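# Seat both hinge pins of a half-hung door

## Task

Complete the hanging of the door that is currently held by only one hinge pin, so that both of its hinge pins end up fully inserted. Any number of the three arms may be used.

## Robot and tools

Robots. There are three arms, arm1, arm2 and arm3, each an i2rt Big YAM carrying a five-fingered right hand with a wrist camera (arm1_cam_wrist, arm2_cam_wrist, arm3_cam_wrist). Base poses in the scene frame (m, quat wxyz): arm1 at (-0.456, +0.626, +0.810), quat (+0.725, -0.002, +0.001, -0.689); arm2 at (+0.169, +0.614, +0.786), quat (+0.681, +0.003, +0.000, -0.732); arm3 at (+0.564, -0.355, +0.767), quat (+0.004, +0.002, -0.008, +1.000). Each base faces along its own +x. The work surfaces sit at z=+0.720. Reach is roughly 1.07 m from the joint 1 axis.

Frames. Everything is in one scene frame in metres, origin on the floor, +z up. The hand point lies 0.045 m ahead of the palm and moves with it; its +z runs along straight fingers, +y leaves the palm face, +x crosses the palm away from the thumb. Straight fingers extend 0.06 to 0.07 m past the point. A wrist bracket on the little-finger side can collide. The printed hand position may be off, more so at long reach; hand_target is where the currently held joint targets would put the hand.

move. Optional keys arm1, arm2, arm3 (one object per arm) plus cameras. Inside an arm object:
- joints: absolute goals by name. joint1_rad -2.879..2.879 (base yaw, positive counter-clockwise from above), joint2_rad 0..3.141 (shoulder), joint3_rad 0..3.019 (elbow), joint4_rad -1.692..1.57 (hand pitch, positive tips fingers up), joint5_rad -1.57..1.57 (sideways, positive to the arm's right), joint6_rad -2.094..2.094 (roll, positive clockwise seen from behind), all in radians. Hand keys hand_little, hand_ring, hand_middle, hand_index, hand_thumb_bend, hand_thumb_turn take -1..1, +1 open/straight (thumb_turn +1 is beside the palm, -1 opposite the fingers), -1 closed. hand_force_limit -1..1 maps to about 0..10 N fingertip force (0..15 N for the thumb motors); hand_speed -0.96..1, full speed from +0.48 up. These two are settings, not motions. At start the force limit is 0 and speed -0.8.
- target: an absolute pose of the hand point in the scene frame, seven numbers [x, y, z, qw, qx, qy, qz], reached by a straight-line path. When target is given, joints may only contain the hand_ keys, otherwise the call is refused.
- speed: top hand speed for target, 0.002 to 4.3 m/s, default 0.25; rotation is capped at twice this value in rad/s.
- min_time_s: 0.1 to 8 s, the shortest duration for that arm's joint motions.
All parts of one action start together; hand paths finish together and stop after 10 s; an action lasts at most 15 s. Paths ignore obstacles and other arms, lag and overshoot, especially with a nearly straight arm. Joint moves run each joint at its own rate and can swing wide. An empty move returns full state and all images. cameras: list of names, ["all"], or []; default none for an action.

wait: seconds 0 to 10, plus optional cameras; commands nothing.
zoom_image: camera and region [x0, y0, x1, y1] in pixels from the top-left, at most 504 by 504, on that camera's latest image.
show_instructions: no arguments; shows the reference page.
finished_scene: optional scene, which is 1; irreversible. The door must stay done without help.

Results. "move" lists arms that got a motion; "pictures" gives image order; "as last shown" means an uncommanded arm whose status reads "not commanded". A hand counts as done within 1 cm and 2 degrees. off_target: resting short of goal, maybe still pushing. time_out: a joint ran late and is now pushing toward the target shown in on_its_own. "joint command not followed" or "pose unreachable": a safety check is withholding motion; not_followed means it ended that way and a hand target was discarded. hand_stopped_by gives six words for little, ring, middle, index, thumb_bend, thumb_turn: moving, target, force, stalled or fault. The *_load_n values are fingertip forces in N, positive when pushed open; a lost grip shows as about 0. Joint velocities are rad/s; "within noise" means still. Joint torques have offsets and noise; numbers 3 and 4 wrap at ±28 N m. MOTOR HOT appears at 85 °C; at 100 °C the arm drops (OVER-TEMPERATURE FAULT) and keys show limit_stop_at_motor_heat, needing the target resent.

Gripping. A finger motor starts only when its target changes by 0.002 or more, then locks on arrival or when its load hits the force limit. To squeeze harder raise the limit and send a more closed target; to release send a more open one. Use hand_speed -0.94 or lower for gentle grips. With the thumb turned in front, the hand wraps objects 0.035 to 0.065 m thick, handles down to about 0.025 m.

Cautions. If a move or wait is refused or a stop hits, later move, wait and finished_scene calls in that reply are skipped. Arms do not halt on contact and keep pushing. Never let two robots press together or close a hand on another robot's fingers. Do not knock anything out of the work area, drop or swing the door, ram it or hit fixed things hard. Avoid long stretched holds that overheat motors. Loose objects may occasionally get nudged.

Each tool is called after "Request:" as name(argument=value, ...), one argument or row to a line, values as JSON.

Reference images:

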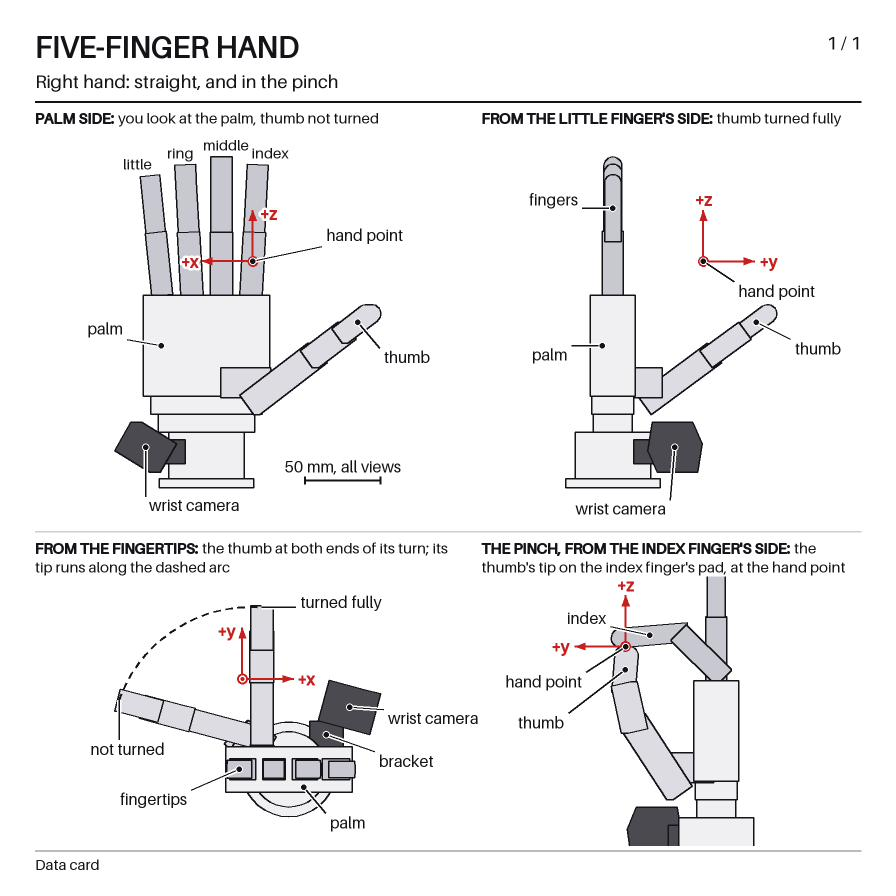

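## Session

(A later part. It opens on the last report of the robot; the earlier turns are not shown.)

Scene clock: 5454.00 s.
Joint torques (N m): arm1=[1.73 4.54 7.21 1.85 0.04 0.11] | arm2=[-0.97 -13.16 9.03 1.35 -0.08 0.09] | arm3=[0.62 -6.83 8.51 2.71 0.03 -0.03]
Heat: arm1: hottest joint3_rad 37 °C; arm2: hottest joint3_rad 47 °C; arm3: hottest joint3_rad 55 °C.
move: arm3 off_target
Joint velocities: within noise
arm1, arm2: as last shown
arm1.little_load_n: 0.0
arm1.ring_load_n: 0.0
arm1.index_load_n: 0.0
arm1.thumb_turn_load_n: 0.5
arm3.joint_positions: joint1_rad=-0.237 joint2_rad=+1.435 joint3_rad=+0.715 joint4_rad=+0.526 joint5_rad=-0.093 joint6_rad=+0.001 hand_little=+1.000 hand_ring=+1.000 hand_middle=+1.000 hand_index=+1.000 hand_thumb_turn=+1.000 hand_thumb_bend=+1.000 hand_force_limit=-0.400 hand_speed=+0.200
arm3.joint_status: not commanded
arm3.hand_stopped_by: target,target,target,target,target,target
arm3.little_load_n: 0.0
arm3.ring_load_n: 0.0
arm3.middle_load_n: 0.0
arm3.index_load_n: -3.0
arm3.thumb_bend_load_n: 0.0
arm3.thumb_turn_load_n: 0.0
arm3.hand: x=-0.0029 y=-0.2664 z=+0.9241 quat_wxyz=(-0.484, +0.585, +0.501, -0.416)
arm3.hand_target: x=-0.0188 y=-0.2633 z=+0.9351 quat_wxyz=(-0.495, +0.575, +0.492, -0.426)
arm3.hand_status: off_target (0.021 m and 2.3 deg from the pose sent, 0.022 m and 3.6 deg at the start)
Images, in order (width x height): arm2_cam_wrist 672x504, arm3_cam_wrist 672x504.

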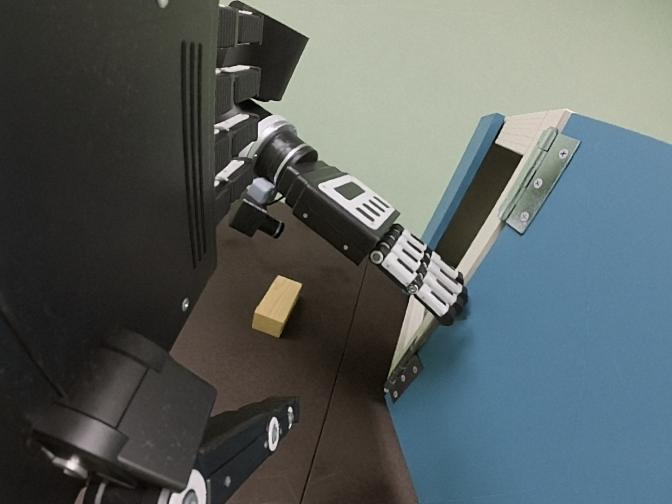

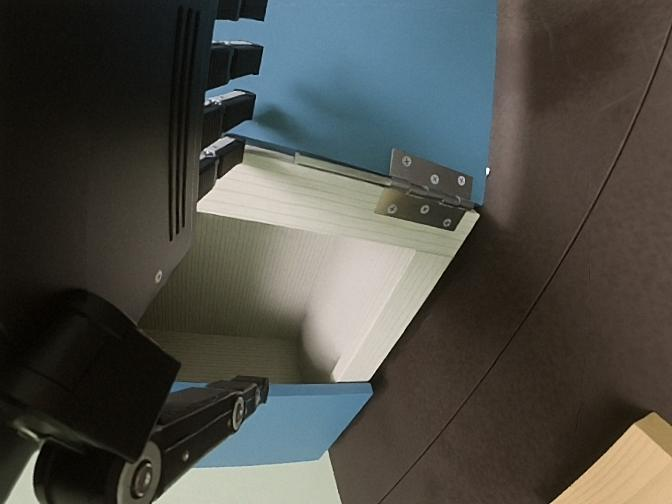

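Request:
move(
  arm3={"target": [0.005, -0.260, 0.920, 0.495, -0.575, -0.492, 0.426], "speed": 0.05},
  cameras=["arm2_cam_wrist", "arm3_cam_wrist"],
)

Request:
zoom_image(
  camera="arm3_cam_wrist",
  region=[200, 80, 400, 220],
)

Scene clock: 5458.67 s.
Joint torques (N m): arm1=[1.73 4.54 7.21 1.85 0.04 0.11] | arm2=[-0.79 -13.16 9.06 1.32 -0.07 0.05] | arm3=[-0.09 -9.05 5.96 2.09 -0.08 -0.06]
Heat: arm1: hottest joint3_rad 37 °C; arm2: hottest joint3_rad 47 °C; arm3: hottest joint3_rad 54 °C.
move: arm3 done
Joint velocities: within noise
arm1.joint_positions: joint1_rad=+0.540 joint2_rad=+0.643 joint3_rad=+1.569 joint4_rad=-1.489 joint5_rad=+0.222 joint6_rad=-1.308 hand_little=+1.000 hand_ring=+1.000 hand_middle=+1.000 hand_index=+1.000 hand_thumb_turn=+1.000 hand_thumb_bend=+1.000 hand_force_limit=+0.000 hand_speed=-0.800
arm1.joint_status: not commanded
arm1.hand_stopped_by: target,target,target,target,target,target
arm1.little_load_n: 0.0
arm1.ring_load_n: 0.0
arm1.middle_load_n: 0.0
arm1.index_load_n: 0.5
arm1.thumb_bend_load_n: 0.0
arm1.thumb_turn_load_n: 0.0
arm1.hand: x=-0.4302 y=+0.4273 z=+1.3542 quat_wxyz=(+0.261, +0.677, -0.549, +0.414)
arm1.hand_target: x=-0.4304 y=+0.4313 z=+1.3581 quat_wxyz=(+0.258, +0.677, -0.548, +0.418)
arm1.hand_status: not commanded
arm2.joint_positions: joint1_rad=-0.133 joint2_rad=+1.744 joint3_rad=+1.097 joint4_rad=+0.723 joint5_rad=-0.391 joint6_rad=-1.647 hand_little=+1.000 hand_ring=+1.000 hand_middle=+1.000 hand_index=+1.000 hand_thumb_turn=+1.000 hand_thumb_bend=+1.000 hand_force_limit=+0.100 hand_speed=+0.000
arm2.joint_status: not commanded
arm2.hand_stopped_by: target,target,target,target,target,target
arm2.little_load_n: 0.0
arm2.ring_load_n: 0.0
arm2.middle_load_n: 0.0
arm2.index_load_n: 0.0
arm2.thumb_bend_load_n: 0.0
arm2.thumb_turn_load_n: 0.0
arm2.hand: x=+0.0341 y=-0.1128 z=+1.0387 quat_wxyz=(+0.494, +0.547, -0.409, +0.538)
arm2.hand_target: x=+0.0301 y=-0.1101 z=+1.0399 quat_wxyz=(+0.492, +0.546, -0.413, +0.538)
arm2.hand_status: not commanded
arm3.joint_positions: joint1_rad=-0.250 joint2_rad=+1.441 joint3_rad=+0.672 joint4_rad=+0.597 joint5_rad=-0.112 joint6_rad=+0.001 hand_little=+1.000 hand_ring=+1.000 hand_middle=+1.000 hand_index=+1.000 hand_thumb_turn=+1.000 hand_thumb_bend=+1.000 hand_force_limit=-0.400 hand_speed=+0.200
arm3.joint_status: not commanded
arm3.hand_stopped_by: target,target,target,target,target,target
arm3.little_load_n: 0.0
arm3.ring_load_n: 0.0
arm3.middle_load_n: 0.0
arm3.index_load_n: -0.5
arm3.thumb_bend_load_n: 0.0
arm3.thumb_turn_load_n: 0.0
arm3.hand: x=+0.0060 y=-0.2642 z=+0.9157 quat_wxyz=(-0.489, +0.579, +0.497, -0.423)
arm3.hand_target: x=+0.0051 y=-0.2601 z=+0.9199 quat_wxyz=(-0.495, +0.575, +0.492, -0.426)
arm3.hand_status: done (0.006 m and 1.1 deg from the pose sent, 0.011 m and 2.3 deg at the start)
Images, in order (width x height): arm2_cam_wrist 672x504, arm3_cam_wrist 672x504.

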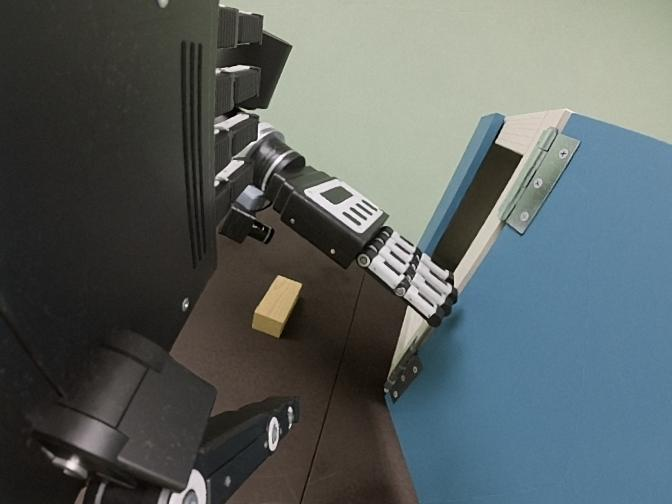

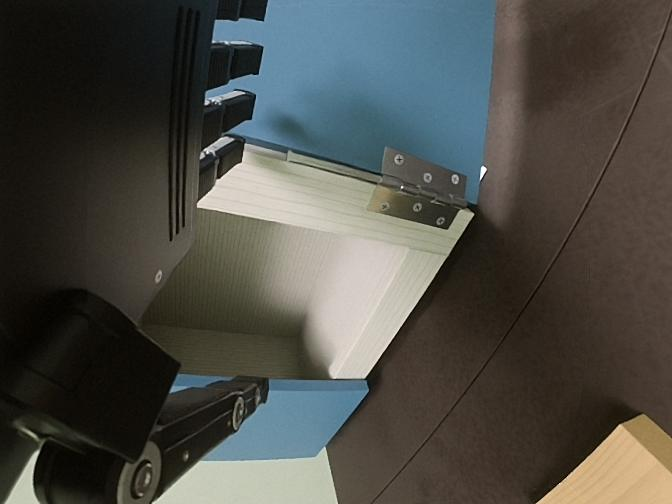

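Scaled by 2.520 from the camera's image (finer frame: 960x720).

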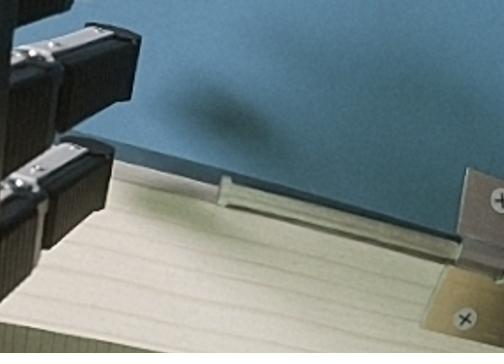

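Request:
move(
  arm3={"target": [-0.006, -0.259, 0.898, 0.495, -0.575, -0.492, 0.426], "speed": 0.05},
  cameras=["arm2_cam_wrist", "arm3_cam_wrist"],
)

Request:
zoom_image(
  camera="arm3_cam_wrist",
  region=[200, 80, 400, 220],
)

Request:
zoom_image(
  camera="arm2_cam_wrist",
  region=[380, 270, 470, 390],
)

Scene clock: 5465.70 s.
Joint torques (N m): arm1=[1.79 4.54 7.21 1.84 0.04 0.11] | arm2=[-0.91 -13.22 8.99 1.35 -0.08 0.06] | arm3=[0.38 -8.82 6.12 2.1 0.09 -0.06]
Heat: arm1: hottest joint3_rad 37 °C; arm2: hottest joint3_rad 47 °C; arm3: hottest joint3_rad 52 °C.
move: arm3 done
Joint velocities: within noise
arm1, arm2: as last shown
arm1.index_load_n: 0.0
arm2.thumb_bend_load_n: -0.5
arm3.joint_positions: joint1_rad=-0.250 joint2_rad=+1.513 joint3_rad=+0.672 joint4_rad=+0.669 joint5_rad=-0.111 joint6_rad=+0.001 hand_little=+1.000 hand_ring=+1.000 hand_middle=+1.000 hand_index=+1.000 hand_thumb_turn=+1.000 hand_thumb_bend=+1.000 hand_force_limit=-0.400 hand_speed=+0.200
arm3.joint_status: not commanded
arm3.hand_stopped_by: target,target,target,target,target,target
arm3.little_load_n: 0.0
arm3.ring_load_n: 0.0
arm3.middle_load_n: 0.0
arm3.index_load_n: 0.0
arm3.thumb_bend_load_n: 0.0
arm3.thumb_turn_load_n: 0.0
arm3.hand: x=-0.0017 y=-0.2617 z=+0.8949 quat_wxyz=(-0.489, +0.578, +0.497, -0.423)
arm3.hand_target: x=-0.0058 y=-0.2591 z=+0.8979 quat_wxyz=(-0.495, +0.575, +0.492, -0.426)
arm3.hand_status: done (0.006 m and 1.0 deg from the pose sent, 0.022 m and 1.1 deg at the start)
Images, in order (width x height): arm2_cam_wrist 672x504, arm3_cam_wrist 672x504.

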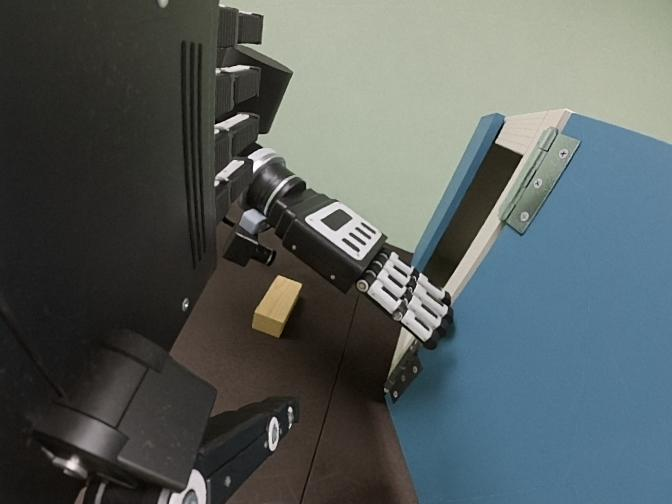

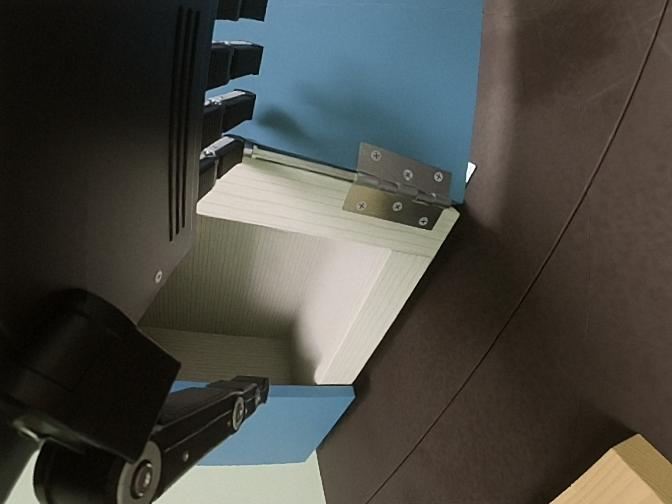

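Scaled by 2.520 from the camera's image (finer frame: 960x720).

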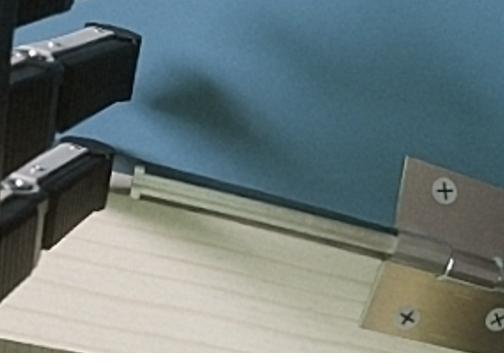

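Scaled by 4.200 from the camera's image (finer frame: 960x720).

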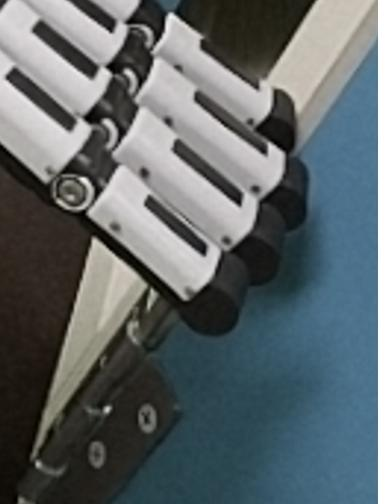

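Request:
move(
  arm3={"target": [-0.010, -0.259, 0.884, 0.495, -0.575, -0.492, 0.426], "speed": 0.03},
  cameras=["arm3_cam_wrist"],
)

Request:
zoom_image(
  camera="arm3_cam_wrist",
  region=[200, 80, 400, 220],
)

Scene clock: 5473.27 s.
Joint torques (N m): arm1=[1.79 4.48 7.21 1.85 0.04 0.11] | arm2=[-1.03 -13.1 9.01 1.32 -0.1 0.07] | arm3=[0.67 -7 6.43 1.77 0.2 -0.06]
Heat: arm1: hottest joint3_rad 37 °C; arm2: hottest joint3_rad 47 °C; arm3: hottest joint3_rad 50 °C.
move: arm3 done
Joint velocities: within noise
arm1, arm2: as last shown
arm1.index_load_n: -0.5
arm2.thumb_bend_load_n: 0.0
arm3.joint_positions: joint1_rad=-0.250 joint2_rad=+1.535 joint3_rad=+0.664 joint4_rad=+0.725 joint5_rad=-0.111 joint6_rad=+0.001 hand_little=+1.000 hand_ring=+1.000 hand_middle=+1.000 hand_index=+1.000 hand_thumb_turn=+1.000 hand_thumb_bend=+1.000 hand_force_limit=-0.400 hand_speed=+0.200
arm3.joint_status: not commanded
arm3.hand_stopped_by: target,target,target,target,target,target
arm3.little_load_n: 0.0
arm3.ring_load_n: 0.0
arm3.middle_load_n: 0.0
arm3.index_load_n: 0.0
arm3.thumb_bend_load_n: 0.0
arm3.thumb_turn_load_n: -0.5
arm3.hand: x=-0.0037 y=-0.2611 z=+0.8920 quat_wxyz=(-0.497, +0.572, +0.492, -0.429)
arm3.hand_target: x=-0.0097 y=-0.2591 z=+0.8841 quat_wxyz=(-0.495, +0.575, +0.492, -0.426)
arm3.hand_status: done (0.010 m and 0.5 deg from the pose sent, 0.014 m and 1.0 deg at the start)
Images, in order (width x height): arm3_cam_wrist 672x504.

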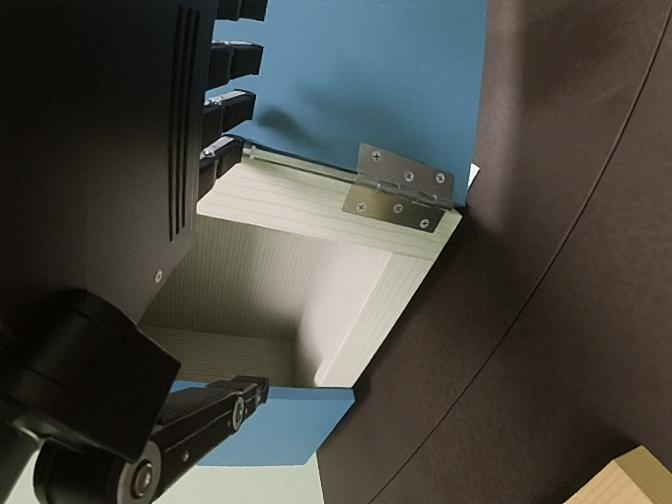

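Scaled by 2.520 from the camera's image (finer frame: 960x720).

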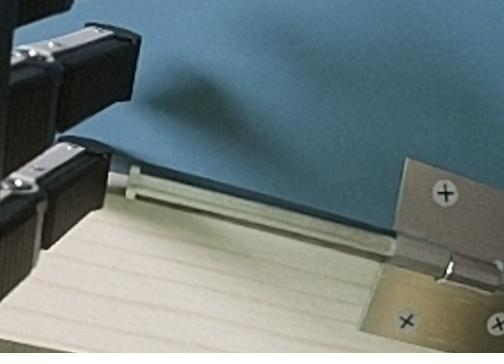

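Request:
move(
  arm3={"target": [-0.011, -0.259, 0.870, 0.495, -0.575, -0.492, 0.426], "speed": 0.03},
  cameras=["arm3_cam_wrist"],
)

Request:
zoom_image(
  camera="arm3_cam_wrist",
  region=[200, 80, 400, 220],
)

Scene clock: 5479.27 s.
Joint torques (N m): arm1=[1.67 4.48 7.21 1.85 0.03 0.11] | arm2=[-1.08 -13.04 8.98 1.33 -0.07 0.07] | arm3=[0.67 -5.95 6.31 1.21 0.29 -0.08]
Heat: arm1: hottest joint3_rad 37 °C; arm2: hottest joint3_rad 47 °C; arm3: hottest joint3_rad 49 °C.
move: arm3 off_target
Joint velocities: within noise
arm1, arm2: as last shown
arm3.joint_positions: joint1_rad=-0.250 joint2_rad=+1.560 joint3_rad=+0.653 joint4_rad=+0.786 joint5_rad=-0.112 joint6_rad=+0.004 hand_little=+1.000 hand_ring=+1.000 hand_middle=+1.000 hand_index=+1.000 hand_thumb_turn=+1.000 hand_thumb_bend=+1.000 hand_force_limit=-0.400 hand_speed=+0.200
arm3.joint_status: not commanded
arm3.hand_stopped_by: target,target,target,target,target,target
arm3.little_load_n: 0.0
arm3.ring_load_n: 0.0
arm3.middle_load_n: 0.0
arm3.index_load_n: 0.5
arm3.thumb_bend_load_n: 0.0
arm3.thumb_turn_load_n: 0.0
arm3.hand: x=-0.0052 y=-0.2610 z=+0.8887 quat_wxyz=(-0.504, +0.565, +0.487, -0.435)
arm3.hand_target: x=-0.0099 y=-0.2592 z=+0.8703 quat_wxyz=(-0.495, +0.575, +0.492, -0.426)
arm3.hand_status: off_target (0.020 m and 1.9 deg from the pose sent, 0.023 m and 0.5 deg at the start)
Images, in order (width x height): arm3_cam_wrist 672x504.

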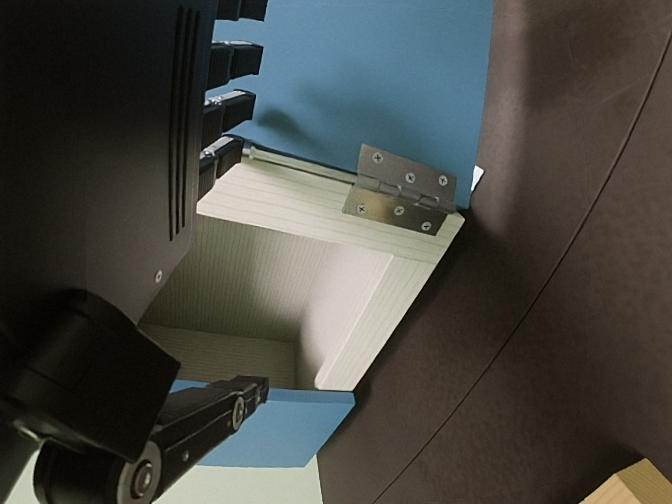

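Scaled by 2.520 from the camera's image (finer frame: 960x720).

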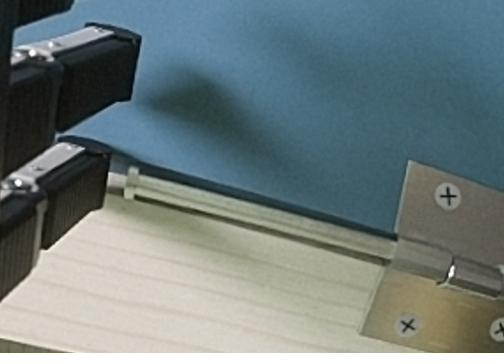

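Request:
move(
  cameras=["arm2_cam_wrist"],
)

Request:
zoom_image(
  camera="arm2_cam_wrist",
  region=[395, 290, 465, 380],
)

Scene clock: 5485.70 s.
Joint torques (N m): arm1=[1.79 4.48 7.2 1.85 0.03 0.11] | arm2=[-1.14 -12.98 9.06 1.29 -0.08 0.07] | arm3=[0.67 -6.01 6.34 1.2 0.28 -0.08]
Heat: arm1: hottest joint3_rad 37 °C; arm2: hottest joint3_rad 47 °C; arm3: hottest joint3_rad 48 °C.
Joint velocities: within noise
arm1.joint_positions: joint1_rad=+0.540 joint2_rad=+0.643 joint3_rad=+1.569 joint4_rad=-1.489 joint5_rad=+0.222 joint6_rad=-1.308 hand_little=+1.000 hand_ring=+1.000 hand_middle=+1.000 hand_index=+1.000 hand_thumb_turn=+1.000 hand_thumb_bend=+1.000 hand_force_limit=+0.000 hand_speed=-0.800
arm1.joint_status: not commanded
arm1.hand_stopped_by: target,target,target,target,target,target
arm1.little_load_n: 0.0
arm1.ring_load_n: 0.0
arm1.middle_load_n: 0.0
arm1.index_load_n: 0.0
arm1.thumb_bend_load_n: 0.0
arm1.thumb_turn_load_n: 0.0
arm1.hand: x=-0.4302 y=+0.4273 z=+1.3542 quat_wxyz=(+0.261, +0.677, -0.549, +0.414) (m; scene frame)
arm1.hand_target: x=-0.4304 y=+0.4313 z=+1.3581 quat_wxyz=(+0.258, +0.677, -0.548, +0.418) (m; scene frame)
arm1.hand_status: not commanded
arm2.joint_positions: joint1_rad=-0.133 joint2_rad=+1.744 joint3_rad=+1.097 joint4_rad=+0.723 joint5_rad=-0.391 joint6_rad=-1.647 hand_little=+1.000 hand_ring=+1.000 hand_middle=+1.000 hand_index=+1.000 hand_thumb_turn=+1.000 hand_thumb_bend=+1.000 hand_force_limit=+0.100 hand_speed=+0.000
arm2.joint_status: not commanded
arm2.hand_stopped_by: target,target,target,target,target,target
arm2.little_load_n: 0.0
arm2.ring_load_n: 0.0
arm2.middle_load_n: 0.0
arm2.index_load_n: 0.0
arm2.thumb_bend_load_n: 0.0
arm2.thumb_turn_load_n: 0.0
arm2.hand: x=+0.0341 y=-0.1128 z=+1.0387 quat_wxyz=(+0.494, +0.547, -0.409, +0.538) (m; scene frame)
arm2.hand_target: x=+0.0301 y=-0.1101 z=+1.0399 quat_wxyz=(+0.492, +0.546, -0.413, +0.538) (m; scene frame)
arm2.hand_status: not commanded
arm3.joint_positions: joint1_rad=-0.250 joint2_rad=+1.560 joint3_rad=+0.653 joint4_rad=+0.786 joint5_rad=-0.112 joint6_rad=+0.004 hand_little=+1.000 hand_ring=+1.000 hand_middle=+1.000 hand_index=+1.000 hand_thumb_turn=+1.000 hand_thumb_bend=+1.000 hand_force_limit=-0.400 hand_speed=+0.200
arm3.joint_status: not commanded
arm3.hand_stopped_by: target,target,target,target,target,target
arm3.little_load_n: -0.5
arm3.ring_load_n: -0.5
arm3.middle_load_n: 0.0
arm3.index_load_n: 0.5
arm3.thumb_bend_load_n: 0.0
arm3.thumb_turn_load_n: -0.5
arm3.hand: x=-0.0052 y=-0.2610 z=+0.8887 quat_wxyz=(-0.504, +0.565, +0.487, -0.435) (m; scene frame)
arm3.hand_target: x=-0.0099 y=-0.2592 z=+0.8703 quat_wxyz=(-0.495, +0.575, +0.492, -0.426) (m; scene frame)
arm3.hand_status: off_target (0.020 m and 1.9 deg from the pose sent, 0.023 m and 0.5 deg at the start)
pictures: arm2_cam_wrist
Images, in order (width x height): arm2_cam_wrist 672x504.

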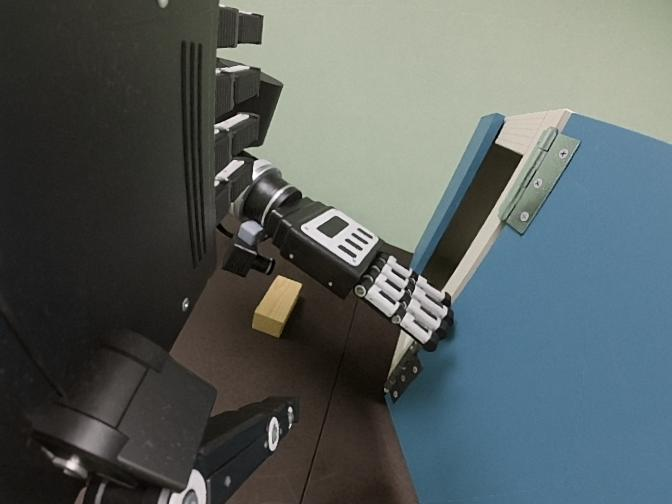

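Scaled by 5.600 from the camera's image (finer frame: 960x720).

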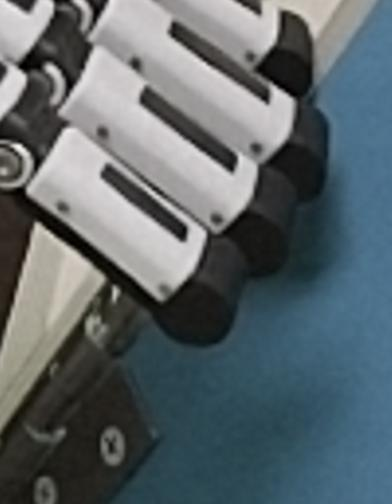

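Request:
move(
  arm3={"target": [-0.006, -0.259, 0.855, 0.4563, -0.6055, -0.5208, 0.3924], "speed": 0.03},
  cameras=["arm3_cam_wrist", "arm2_cam_wrist"],
)

Request:
zoom_image(
  camera="arm3_cam_wrist",
  region=[200, 80, 400, 220],
)

Scene clock: 5496.37 s.
Joint torques (N m): arm1=[1.79 4.48 7.21 1.85 0.03 0.11] | arm2=[-1.08 -13.04 9.05 1.32 -0.08 0.08] | arm3=[0.56 -4.89 7.62 -0.73 0.29 -0.26]
Heat: arm1: hottest joint3_rad 37 °C; arm2: hottest joint3_rad 47 °C; arm3: hottest joint3_rad 47 °C.
move: arm3 off_target
Joint velocities: within noise
arm1, arm2: as last shown
arm3.joint_positions: joint1_rad=-0.250 joint2_rad=+1.520 joint3_rad=+0.678 joint4_rad=+0.635 joint5_rad=-0.115 joint6_rad=+0.007 hand_little=+1.000 hand_ring=+1.000 hand_middle=+1.000 hand_index=+1.000 hand_thumb_turn=+1.000 hand_thumb_bend=+1.000 hand_force_limit=-0.400 hand_speed=+0.200
arm3.joint_status: not commanded
arm3.hand_stopped_by: target,target,target,target,target,target
arm3.little_load_n: 0.0
arm3.ring_load_n: -0.5
arm3.middle_load_n: 0.0
arm3.index_load_n: 1.0
arm3.thumb_bend_load_n: 0.0
arm3.thumb_turn_load_n: 0.0
arm3.hand: x=-0.0002 y=-0.2631 z=+0.8854 quat_wxyz=(-0.476, +0.589, +0.503, -0.418)
arm3.hand_target: x=-0.0034 y=-0.2596 z=+0.8560 quat_wxyz=(-0.456, +0.605, +0.521, -0.393)
arm3.hand_status: off_target (0.031 m and 4.6 deg from the pose sent, 0.034 m and 9.5 deg at the start)
pictures: arm2_cam_wrist, arm3_cam_wrist
Images, in order (width x height): arm2_cam_wrist 672x504, arm3_cam_wrist 672x504.

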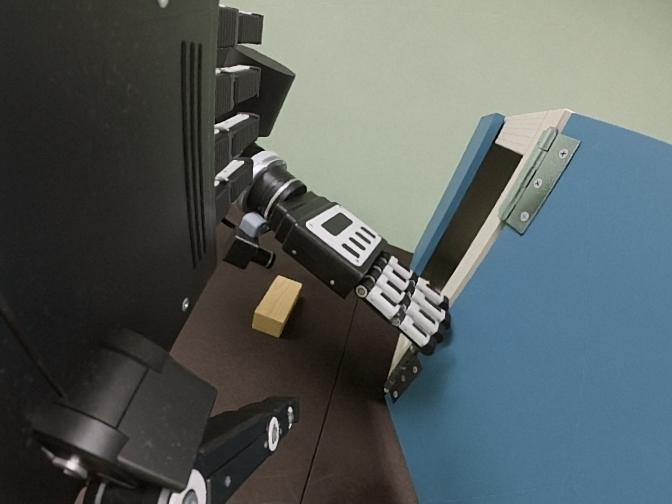

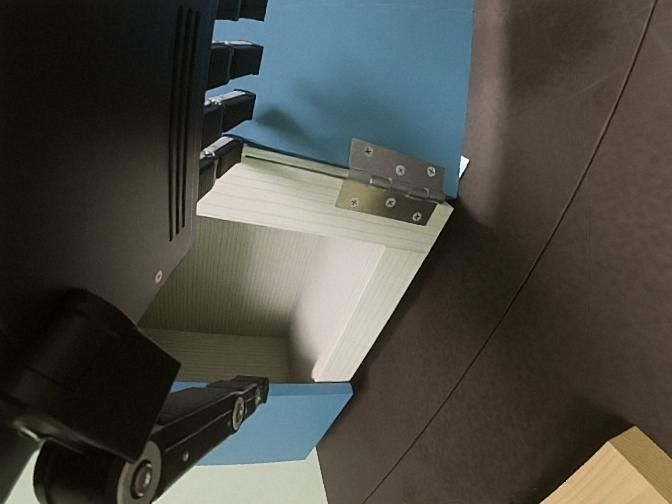

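Scaled by 2.520 from the camera's image (finer frame: 960x720).

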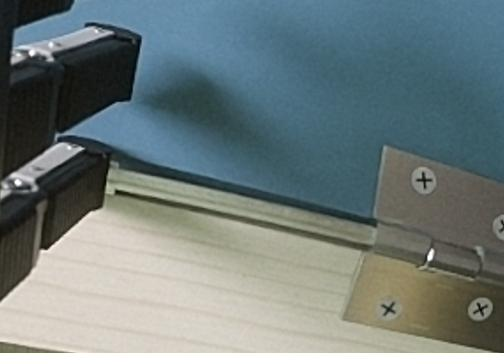

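Request:
zoom_image(
  camera="arm3_cam_wrist",
  region=[330, 130, 460, 230],
)

Request:
zoom_image(
  camera="arm2_cam_wrist",
  region=[380, 335, 430, 405],
)

Scaled by 3.877 from the camera's image (finer frame: 960x720).

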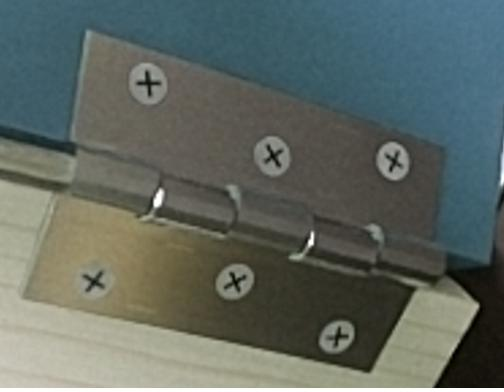

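Scaled by 7.200 from the camera's image (finer frame: 960x720).

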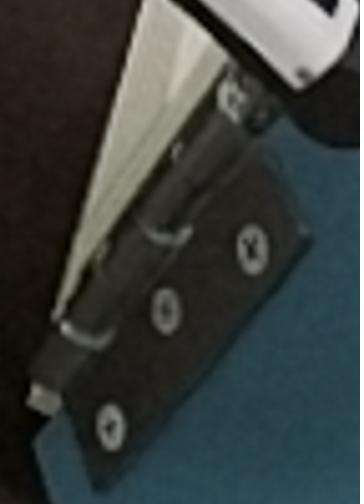

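Request:
move(
  arm3={"target": [0.03, -0.280, 0.95, 0.495, -0.575, -0.492, 0.426], "speed": 0.15},
)

Request:
move(
  arm3={"target": [0.03, -0.32, 0.92, 0.7071, 0, -0.7071, 0], "speed": 0.2},
  cameras=["arm2_cam_wrist", "arm3_cam_wrist"],
)

Scene clock: 5525.93 s.
Joint torques (N m): arm1=[1.79 4.48 7.21 1.83 0.03 0.11] | arm2=[-1.2 -13.16 9.05 1.32 -0.07 0.08] | arm3=[1.03 -8.12 6.32 1.17 0.1 -0.06]
Heat: arm1: hottest joint3_rad 37 °C; arm2: hottest joint3_rad 47 °C; arm3: hottest joint3_rad 46 °C.
move: arm3 done
Joint velocities: within noise
arm1, arm2: as last shown
arm1.thumb_bend_load_n: -0.5
arm3.joint_positions: joint1_rad=-0.232 joint2_rad=+1.300 joint3_rad=+0.637 joint4_rad=+0.511 joint5_rad=-0.082 joint6_rad=+0.006 hand_little=+1.000 hand_ring=+1.000 hand_middle=+1.000 hand_index=+1.000 hand_thumb_turn=+1.000 hand_thumb_bend=+1.000 hand_force_limit=-0.400 hand_speed=+0.200
arm3.joint_status: not commanded
arm3.hand_stopped_by: target,target,target,target,target,target
arm3.little_load_n: 0.0
arm3.ring_load_n: 0.0
arm3.middle_load_n: 0.0
arm3.index_load_n: 0.0
arm3.thumb_bend_load_n: 0.0
arm3.thumb_turn_load_n: -0.5
arm3.hand: x=+0.0294 y=-0.2759 z=+0.9493 quat_wxyz=(-0.497, +0.576, +0.491, -0.425)
arm3.hand_target: x=+0.0300 y=-0.2799 z=+0.9502 quat_wxyz=(-0.495, +0.575, +0.492, -0.426)
arm3.hand_status: done (0.004 m and 0.3 deg from the pose sent, 0.073 m and 3.1 deg at the start)
pictures: none

Scene clock: 5530.80 s.
Joint torques (N m): arm1=[1.79 4.48 7.21 1.84 0.03 0.11] | arm2=[-1.2 -13.22 9.06 1.31 -0.07 0.08] | arm3=[1.08 -7.41 4.46 2.07 -0.06 -0.17]
Heat: arm1: hottest joint3_rad 37 °C; arm2: hottest joint3_rad 47 °C; arm3: hottest joint3_rad 45 °C.
move: arm3 done
Joint velocities: within noise
arm1, arm2: as last shown
arm1.thumb_bend_load_n: 0.0
arm3.joint_positions: joint1_rad=+0.065 joint2_rad=+1.516 joint3_rad=+0.492 joint4_rad=+1.014 joint5_rad=+0.067 joint6_rad=-1.544 hand_little=+1.000 hand_ring=+1.000 hand_middle=+1.000 hand_index=+1.000 hand_thumb_turn=+1.000 hand_thumb_bend=+1.000 hand_force_limit=-0.400 hand_speed=+0.200
arm3.joint_status: not commanded
arm3.hand_stopped_by: target,target,target,target,target,target
arm3.little_load_n: 0.0
arm3.ring_load_n: 0.0
arm3.middle_load_n: 0.0
arm3.index_load_n: 0.0
arm3.thumb_bend_load_n: 0.0
arm3.thumb_turn_load_n: 0.0
arm3.hand: x=+0.0302 y=-0.3160 z=+0.9212 quat_wxyz=(-0.705, +0.007, +0.709, +0.000)
arm3.hand_target: x=+0.0300 y=-0.3200 z=+0.9200 quat_wxyz=(-0.707, +0.000, +0.707, +0.000)
arm3.hand_status: done (0.004 m and 0.8 deg from the pose sent, 0.053 m and 91.5 deg at the start)
Images, in order (width x height): arm2_cam_wrist 672x504, arm3_cam_wrist 672x504.

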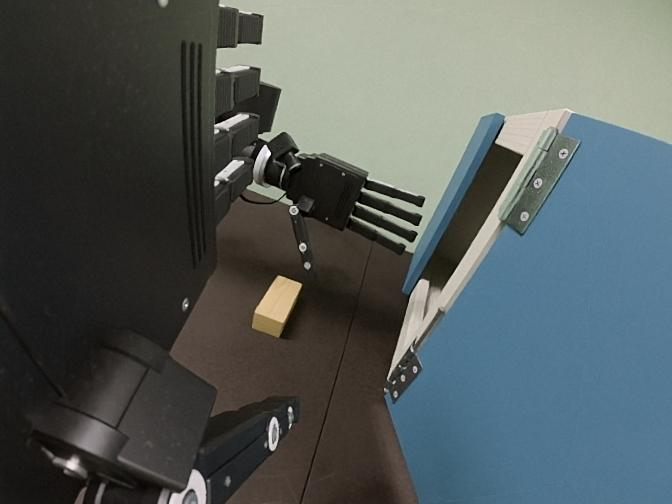

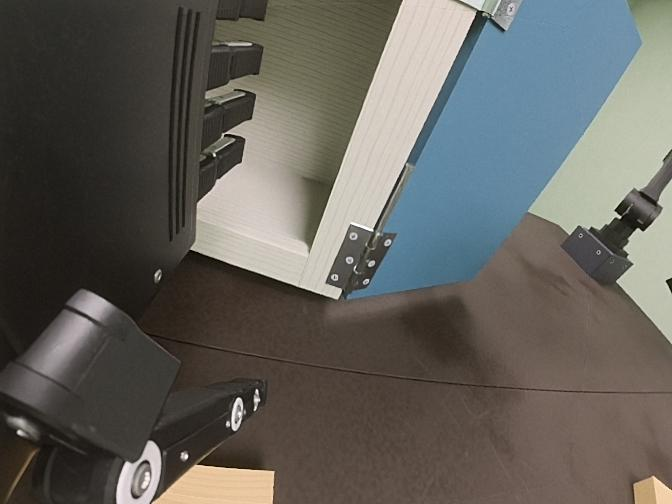

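Request:
zoom_image(
  camera="arm3_cam_wrist",
  region=[325, 155, 425, 300],
)

Request:
zoom_image(
  camera="arm3_cam_wrist",
  region=[335, 215, 400, 300],
)

Request:
zoom_image(
  camera="arm2_cam_wrist",
  region=[375, 335, 430, 405],
)

Scaled by 3.476 from the camera's image (finer frame: 960x720).

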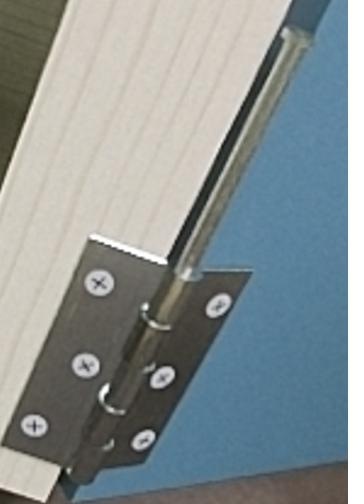

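Scaled by 5.929 from the camera's image (finer frame: 960x720).

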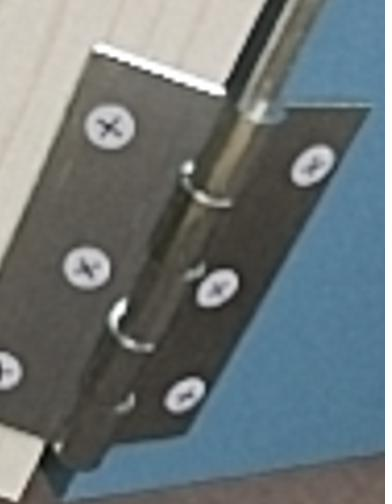

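Scaled by 7.200 from the camera's image (finer frame: 960x720).

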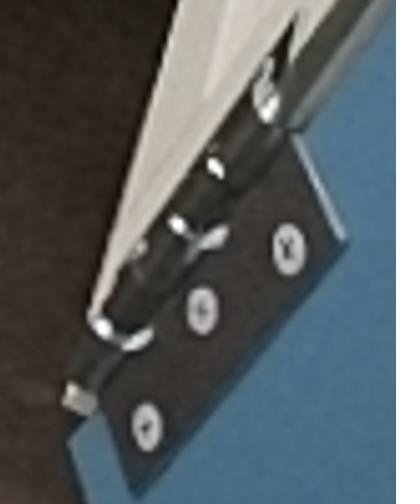

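Request:
move(
  cameras=["arm1_cam_wrist"],
)

Scene clock: 5553.07 s.
Joint torques (N m): arm1=[1.79 4.48 7.21 1.85 0.04 0.11] | arm2=[-0.97 -13.22 9.02 1.31 -0.09 0.09] | arm3=[1.03 -7.41 4.46 2.07 -0.06 -0.18]
Heat: arm1: hottest joint3_rad 37 °C; arm2: hottest joint3_rad 47 °C; arm3: hottest joint3_rad 43 °C.
Joint velocities: within noise
arm1.joint_positions: joint1_rad=+0.540 joint2_rad=+0.643 joint3_rad=+1.569 joint4_rad=-1.489 joint5_rad=+0.222 joint6_rad=-1.308 hand_little=+1.000 hand_ring=+1.000 hand_middle=+1.000 hand_index=+1.000 hand_thumb_turn=+1.000 hand_thumb_bend=+1.000 hand_force_limit=+0.000 hand_speed=-0.800
arm1.joint_status: not commanded
arm1.hand_stopped_by: target,target,target,target,target,target
arm1.little_load_n: 0.0
arm1.ring_load_n: 0.0
arm1.middle_load_n: 0.0
arm1.index_load_n: 0.0
arm1.thumb_bend_load_n: 0.0
arm1.thumb_turn_load_n: 0.0
arm1.hand: x=-0.4302 y=+0.4273 z=+1.3542 quat_wxyz=(+0.261, +0.677, -0.549, +0.414) (m; scene frame)
arm1.hand_target: x=-0.4304 y=+0.4313 z=+1.3581 quat_wxyz=(+0.258, +0.677, -0.548, +0.418) (m; scene frame)
arm1.hand_status: not commanded
arm2.joint_positions: joint1_rad=-0.133 joint2_rad=+1.744 joint3_rad=+1.097 joint4_rad=+0.723 joint5_rad=-0.391 joint6_rad=-1.647 hand_little=+1.000 hand_ring=+1.000 hand_middle=+1.000 hand_index=+1.000 hand_thumb_turn=+1.000 hand_thumb_bend=+1.000 hand_force_limit=+0.100 hand_speed=+0.000
arm2.joint_status: not commanded
arm2.hand_stopped_by: target,target,target,target,target,target
arm2.little_load_n: 0.0
arm2.ring_load_n: 0.5
arm2.middle_load_n: 0.0
arm2.index_load_n: 0.0
arm2.thumb_bend_load_n: 0.0
arm2.thumb_turn_load_n: 0.0
arm2.hand: x=+0.0341 y=-0.1128 z=+1.0387 quat_wxyz=(+0.494, +0.547, -0.409, +0.538) (m; scene frame)
arm2.hand_target: x=+0.0301 y=-0.1101 z=+1.0399 quat_wxyz=(+0.492, +0.546, -0.413, +0.538) (m; scene frame)
arm2.hand_status: not commanded
arm3.joint_positions: joint1_rad=+0.065 joint2_rad=+1.516 joint3_rad=+0.492 joint4_rad=+1.014 joint5_rad=+0.067 joint6_rad=-1.545 hand_little=+1.000 hand_ring=+1.000 hand_middle=+1.000 hand_index=+1.000 hand_thumb_turn=+1.000 hand_thumb_bend=+1.000 hand_force_limit=-0.400 hand_speed=+0.200
arm3.joint_status: not commanded
arm3.hand_stopped_by: target,target,target,target,target,target
arm3.little_load_n: 0.0
arm3.ring_load_n: 0.0
arm3.middle_load_n: 0.0
arm3.index_load_n: 0.0
arm3.thumb_bend_load_n: 0.0
arm3.thumb_turn_load_n: 0.0
arm3.hand: x=+0.0302 y=-0.3160 z=+0.9212 quat_wxyz=(-0.705, +0.007, +0.709, +0.000) (m; scene frame)
arm3.hand_target: x=+0.0300 y=-0.3200 z=+0.9200 quat_wxyz=(-0.707, +0.000, +0.707, +0.000) (m; scene frame)
arm3.hand_status: done (0.004 m and 0.8 deg from the pose sent, 0.053 m and 91.5 deg at the start)
pictures: arm1_cam_wrist
Images, in order (width x height): arm1_cam_wrist 672x504.

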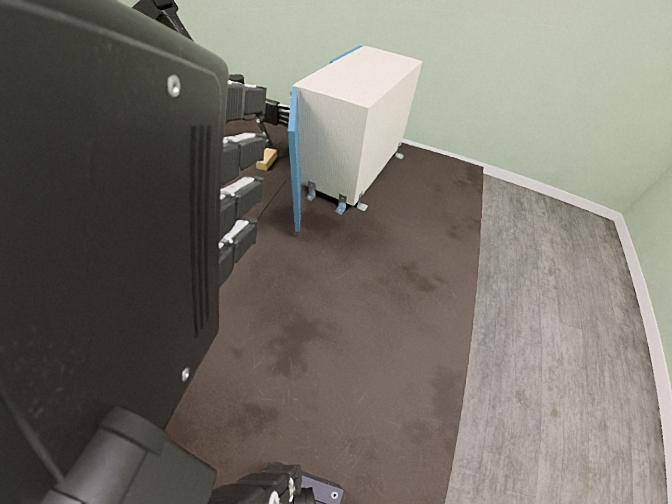

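Request:
zoom_image(
  camera="arm1_cam_wrist",
  region=[250, 40, 430, 250],
)

Scaled by 2.400 from the camera's image (finer frame: 960x720).

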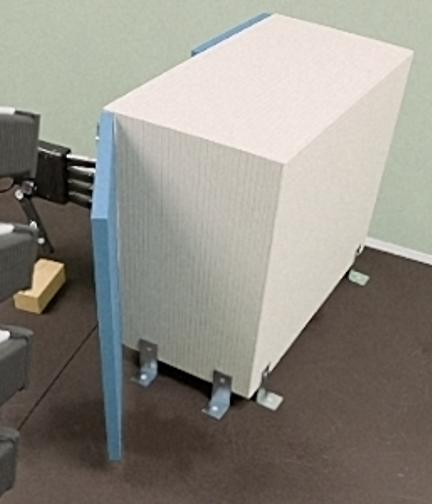

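Request:
move(
  arm3={"target": [-0.02, -0.31, 0.88, 0.7071, 0, -0.7071, 0], "speed": 0.1},
  cameras=["arm3_cam_wrist"],
)

Request:
zoom_image(
  camera="arm3_cam_wrist",
  region=[280, 150, 420, 330],
)

Scene clock: 5599.10 s.
Joint torques (N m): arm1=[1.79 4.48 7.21 1.84 0.04 0.11] | arm2=[-0.73 -13.04 9.02 1.32 -0.08 0.06] | arm3=[-0.03 -10.05 5.86 2.1 -0.05 -0.18]
Heat: arm1: hottest joint3_rad 37 °C; arm2: hottest joint3_rad 47 °C; arm3: hottest joint3_rad 42 °C.
move: arm3 off_target
Joint velocities: within noise
arm1, arm2: as last shown
arm2.ring_load_n: -0.5
arm3.joint_positions: joint1_rad=+0.048 joint2_rad=+1.748 joint3_rad=+0.581 joint4_rad=+1.121 joint5_rad=+0.035 joint6_rad=-1.545 hand_little=+1.000 hand_ring=+1.000 hand_middle=+1.000 hand_index=+1.000 hand_thumb_turn=+1.000 hand_thumb_bend=+1.000 hand_force_limit=-0.400 hand_speed=+0.200
arm3.joint_status: not commanded
arm3.hand_stopped_by: target,target,target,target,target,target
arm3.little_load_n: 0.0
arm3.ring_load_n: 0.0
arm3.middle_load_n: 0.0
arm3.index_load_n: 0.0
arm3.thumb_bend_load_n: 0.0
arm3.thumb_turn_load_n: 0.0
arm3.hand: x=-0.0077 y=-0.3133 z=+0.8659 quat_wxyz=(-0.692, +0.001, +0.722, -0.004)
arm3.hand_target: x=-0.0193 y=-0.3100 z=+0.8802 quat_wxyz=(-0.707, +0.000, +0.707, +0.000)
arm3.hand_status: off_target (0.019 m and 2.4 deg from the pose sent, 0.065 m and 0.8 deg at the start)
Images, in order (width x height): arm3_cam_wrist 672x504.

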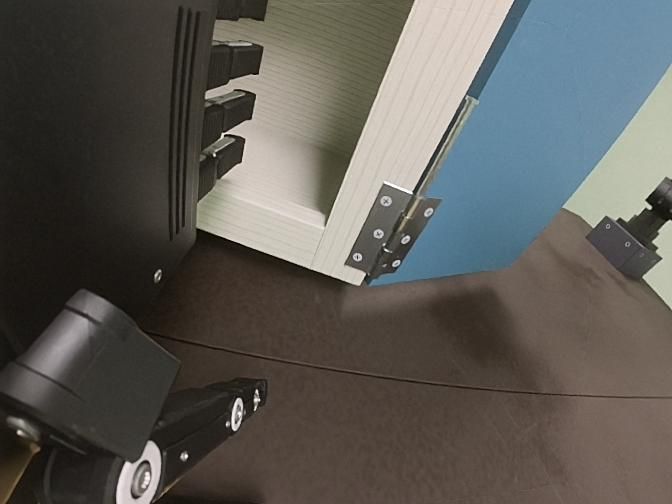

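Scaled by 2.800 from the camera's image (finer frame: 960x720).

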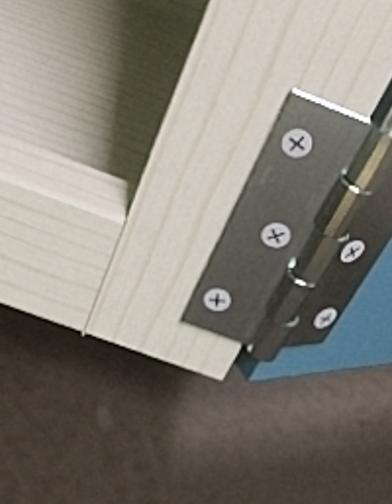

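Request:
zoom_image(
  camera="arm3_cam_wrist",
  region=[360, 180, 440, 285],
)

Request:
zoom_image(
  camera="arm3_cam_wrist",
  region=[390, 180, 430, 230],
)

Scaled by 4.800 from the camera's image (finer frame: 960x720).

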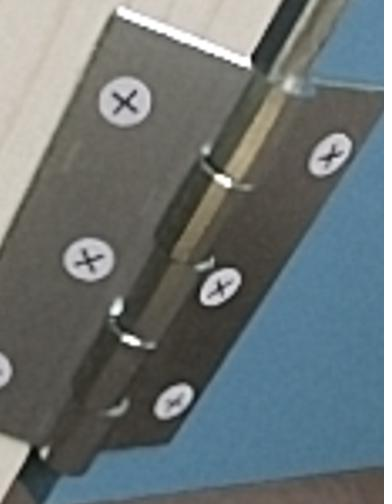

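Scaled by 10.080 from the camera's image (finer frame: 960x720).

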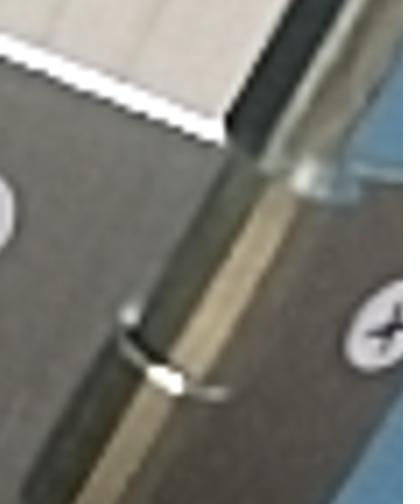

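Request:
move(
  arm1={"target": [-0.33, 0.36, 0.95, -0.1115, 0.1653, -0.8124, 0.548], "speed": 0.2, "joints": {"hand_thumb_bend": -0.9, "hand_speed": 0}},
  cameras=["arm1_cam_wrist"],
)

Scene clock: 5665.60 s.
Joint torques (N m): arm1=[0.73 3.55 8.54 3.19 0.02 0.11] | arm2=[-1.08 -13.22 9.01 1.32 -0.07 0.08] | arm3=[-0.03 -9.93 5.87 2.07 -0.05 -0.18]
Heat: arm1: hottest joint3_rad 37 °C; arm2: hottest joint3_rad 47 °C; arm3: hottest joint3_rad 41 °C.
move: arm1 done
Joint velocities: within noise
arm1.joint_positions: joint1_rad=+0.211 joint2_rad=+0.333 joint3_rad=+0.291 joint4_rad=-0.343 joint5_rad=-0.140 joint6_rad=-0.057 hand_little=+1.000 hand_ring=+1.000 hand_middle=+1.000 hand_index=+1.000 hand_thumb_turn=+1.000 hand_thumb_bend=-0.900 hand_force_limit=+0.000 hand_speed=+0.000
arm1.joint_status: all done
arm1.hand_stopped_by: target,target,target,target,target,target
arm1.little_load_n: 0.0
arm1.ring_load_n: 0.0
arm1.middle_load_n: 0.0
arm1.index_load_n: 0.0
arm1.thumb_bend_load_n: 0.0
arm1.thumb_turn_load_n: 0.0
arm1.hand: x=-0.3287 y=+0.3617 z=+0.9562 quat_wxyz=(-0.112, +0.172, -0.810, +0.549)
arm1.hand_target: x=-0.3301 y=+0.3604 z=+0.9500 quat_wxyz=(-0.112, +0.165, -0.812, +0.548)
arm1.hand_status: done (0.007 m and 0.8 deg from the pose sent, 0.422 m and 81.8 deg at the start)
arm2, arm3: as last shown
arm2.ring_load_n: 0.0
Images, in order (width x height): arm1_cam_wrist 672x504.

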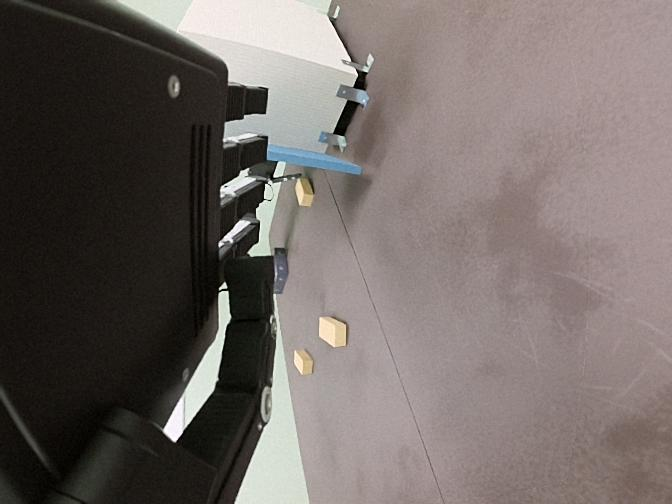

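Request:
zoom_image(
  camera="arm1_cam_wrist",
  region=[220, 80, 400, 400],
)

Scaled by 1.575 from the camera's image (finer frame: 960x720).

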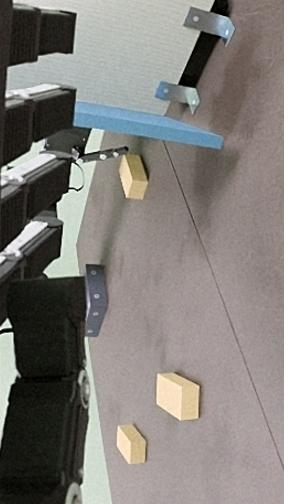

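Request:
move(
  arm1={"target": [-0.21, 0.09, 0.85, -0.1115, 0.1653, -0.8124, 0.548], "speed": 0.15},
  cameras=["arm1_cam_wrist"],
)

Scene clock: 5724.87 s.
Joint torques (N m): arm1=[1.79 -10.99 9.51 3.18 0.05 0.13] | arm2=[-1.03 -13.33 8.99 1.33 -0.09 0.07] | arm3=[-0.03 -10.05 5.86 2.1 -0.06 -0.18]
Heat: arm1: hottest joint3_rad 39 °C; arm2: hottest joint3_rad 47 °C; arm3: hottest joint3_rad 41 °C.
move: arm1 off_target
Joint velocities: within noise
arm1.joint_positions: joint1_rad=+0.307 joint2_rad=+1.664 joint3_rad=+0.716 joint4_rad=+0.512 joint5_rad=-0.037 joint6_rad=-0.015 hand_little=+1.000 hand_ring=+1.000 hand_middle=+1.000 hand_index=+1.000 hand_thumb_turn=+1.000 hand_thumb_bend=-0.900 hand_force_limit=+0.000 hand_speed=+0.000
arm1.joint_status: not commanded
arm1.hand_stopped_by: target,target,target,target,target,target
arm1.little_load_n: 0.0
arm1.ring_load_n: 0.0
arm1.middle_load_n: 0.0
arm1.index_load_n: 0.0
arm1.thumb_bend_load_n: 0.0
arm1.thumb_turn_load_n: 0.0
arm1.hand: x=-0.2239 y=+0.1103 z=+0.8330 quat_wxyz=(-0.105, +0.167, -0.826, +0.527)
arm1.hand_target: x=-0.2106 y=+0.0915 z=+0.8508 quat_wxyz=(-0.112, +0.165, -0.812, +0.548)
arm1.hand_status: off_target (0.030 m and 3.0 deg from the pose sent, 0.315 m and 0.7 deg at the start)
arm2, arm3: as last shown
Images, in order (width x height): arm1_cam_wrist 672x504.

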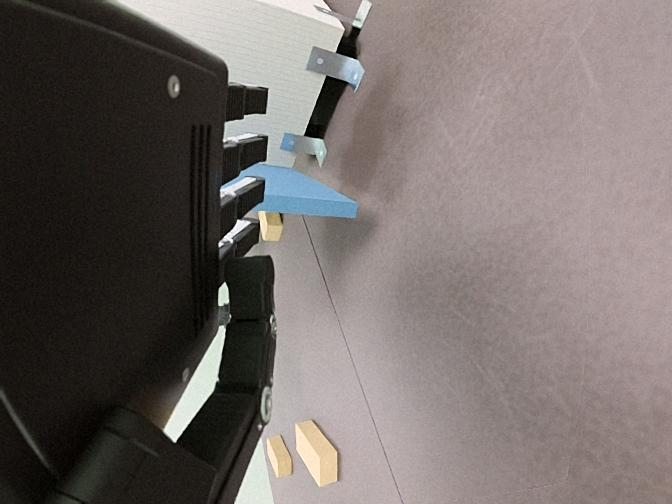

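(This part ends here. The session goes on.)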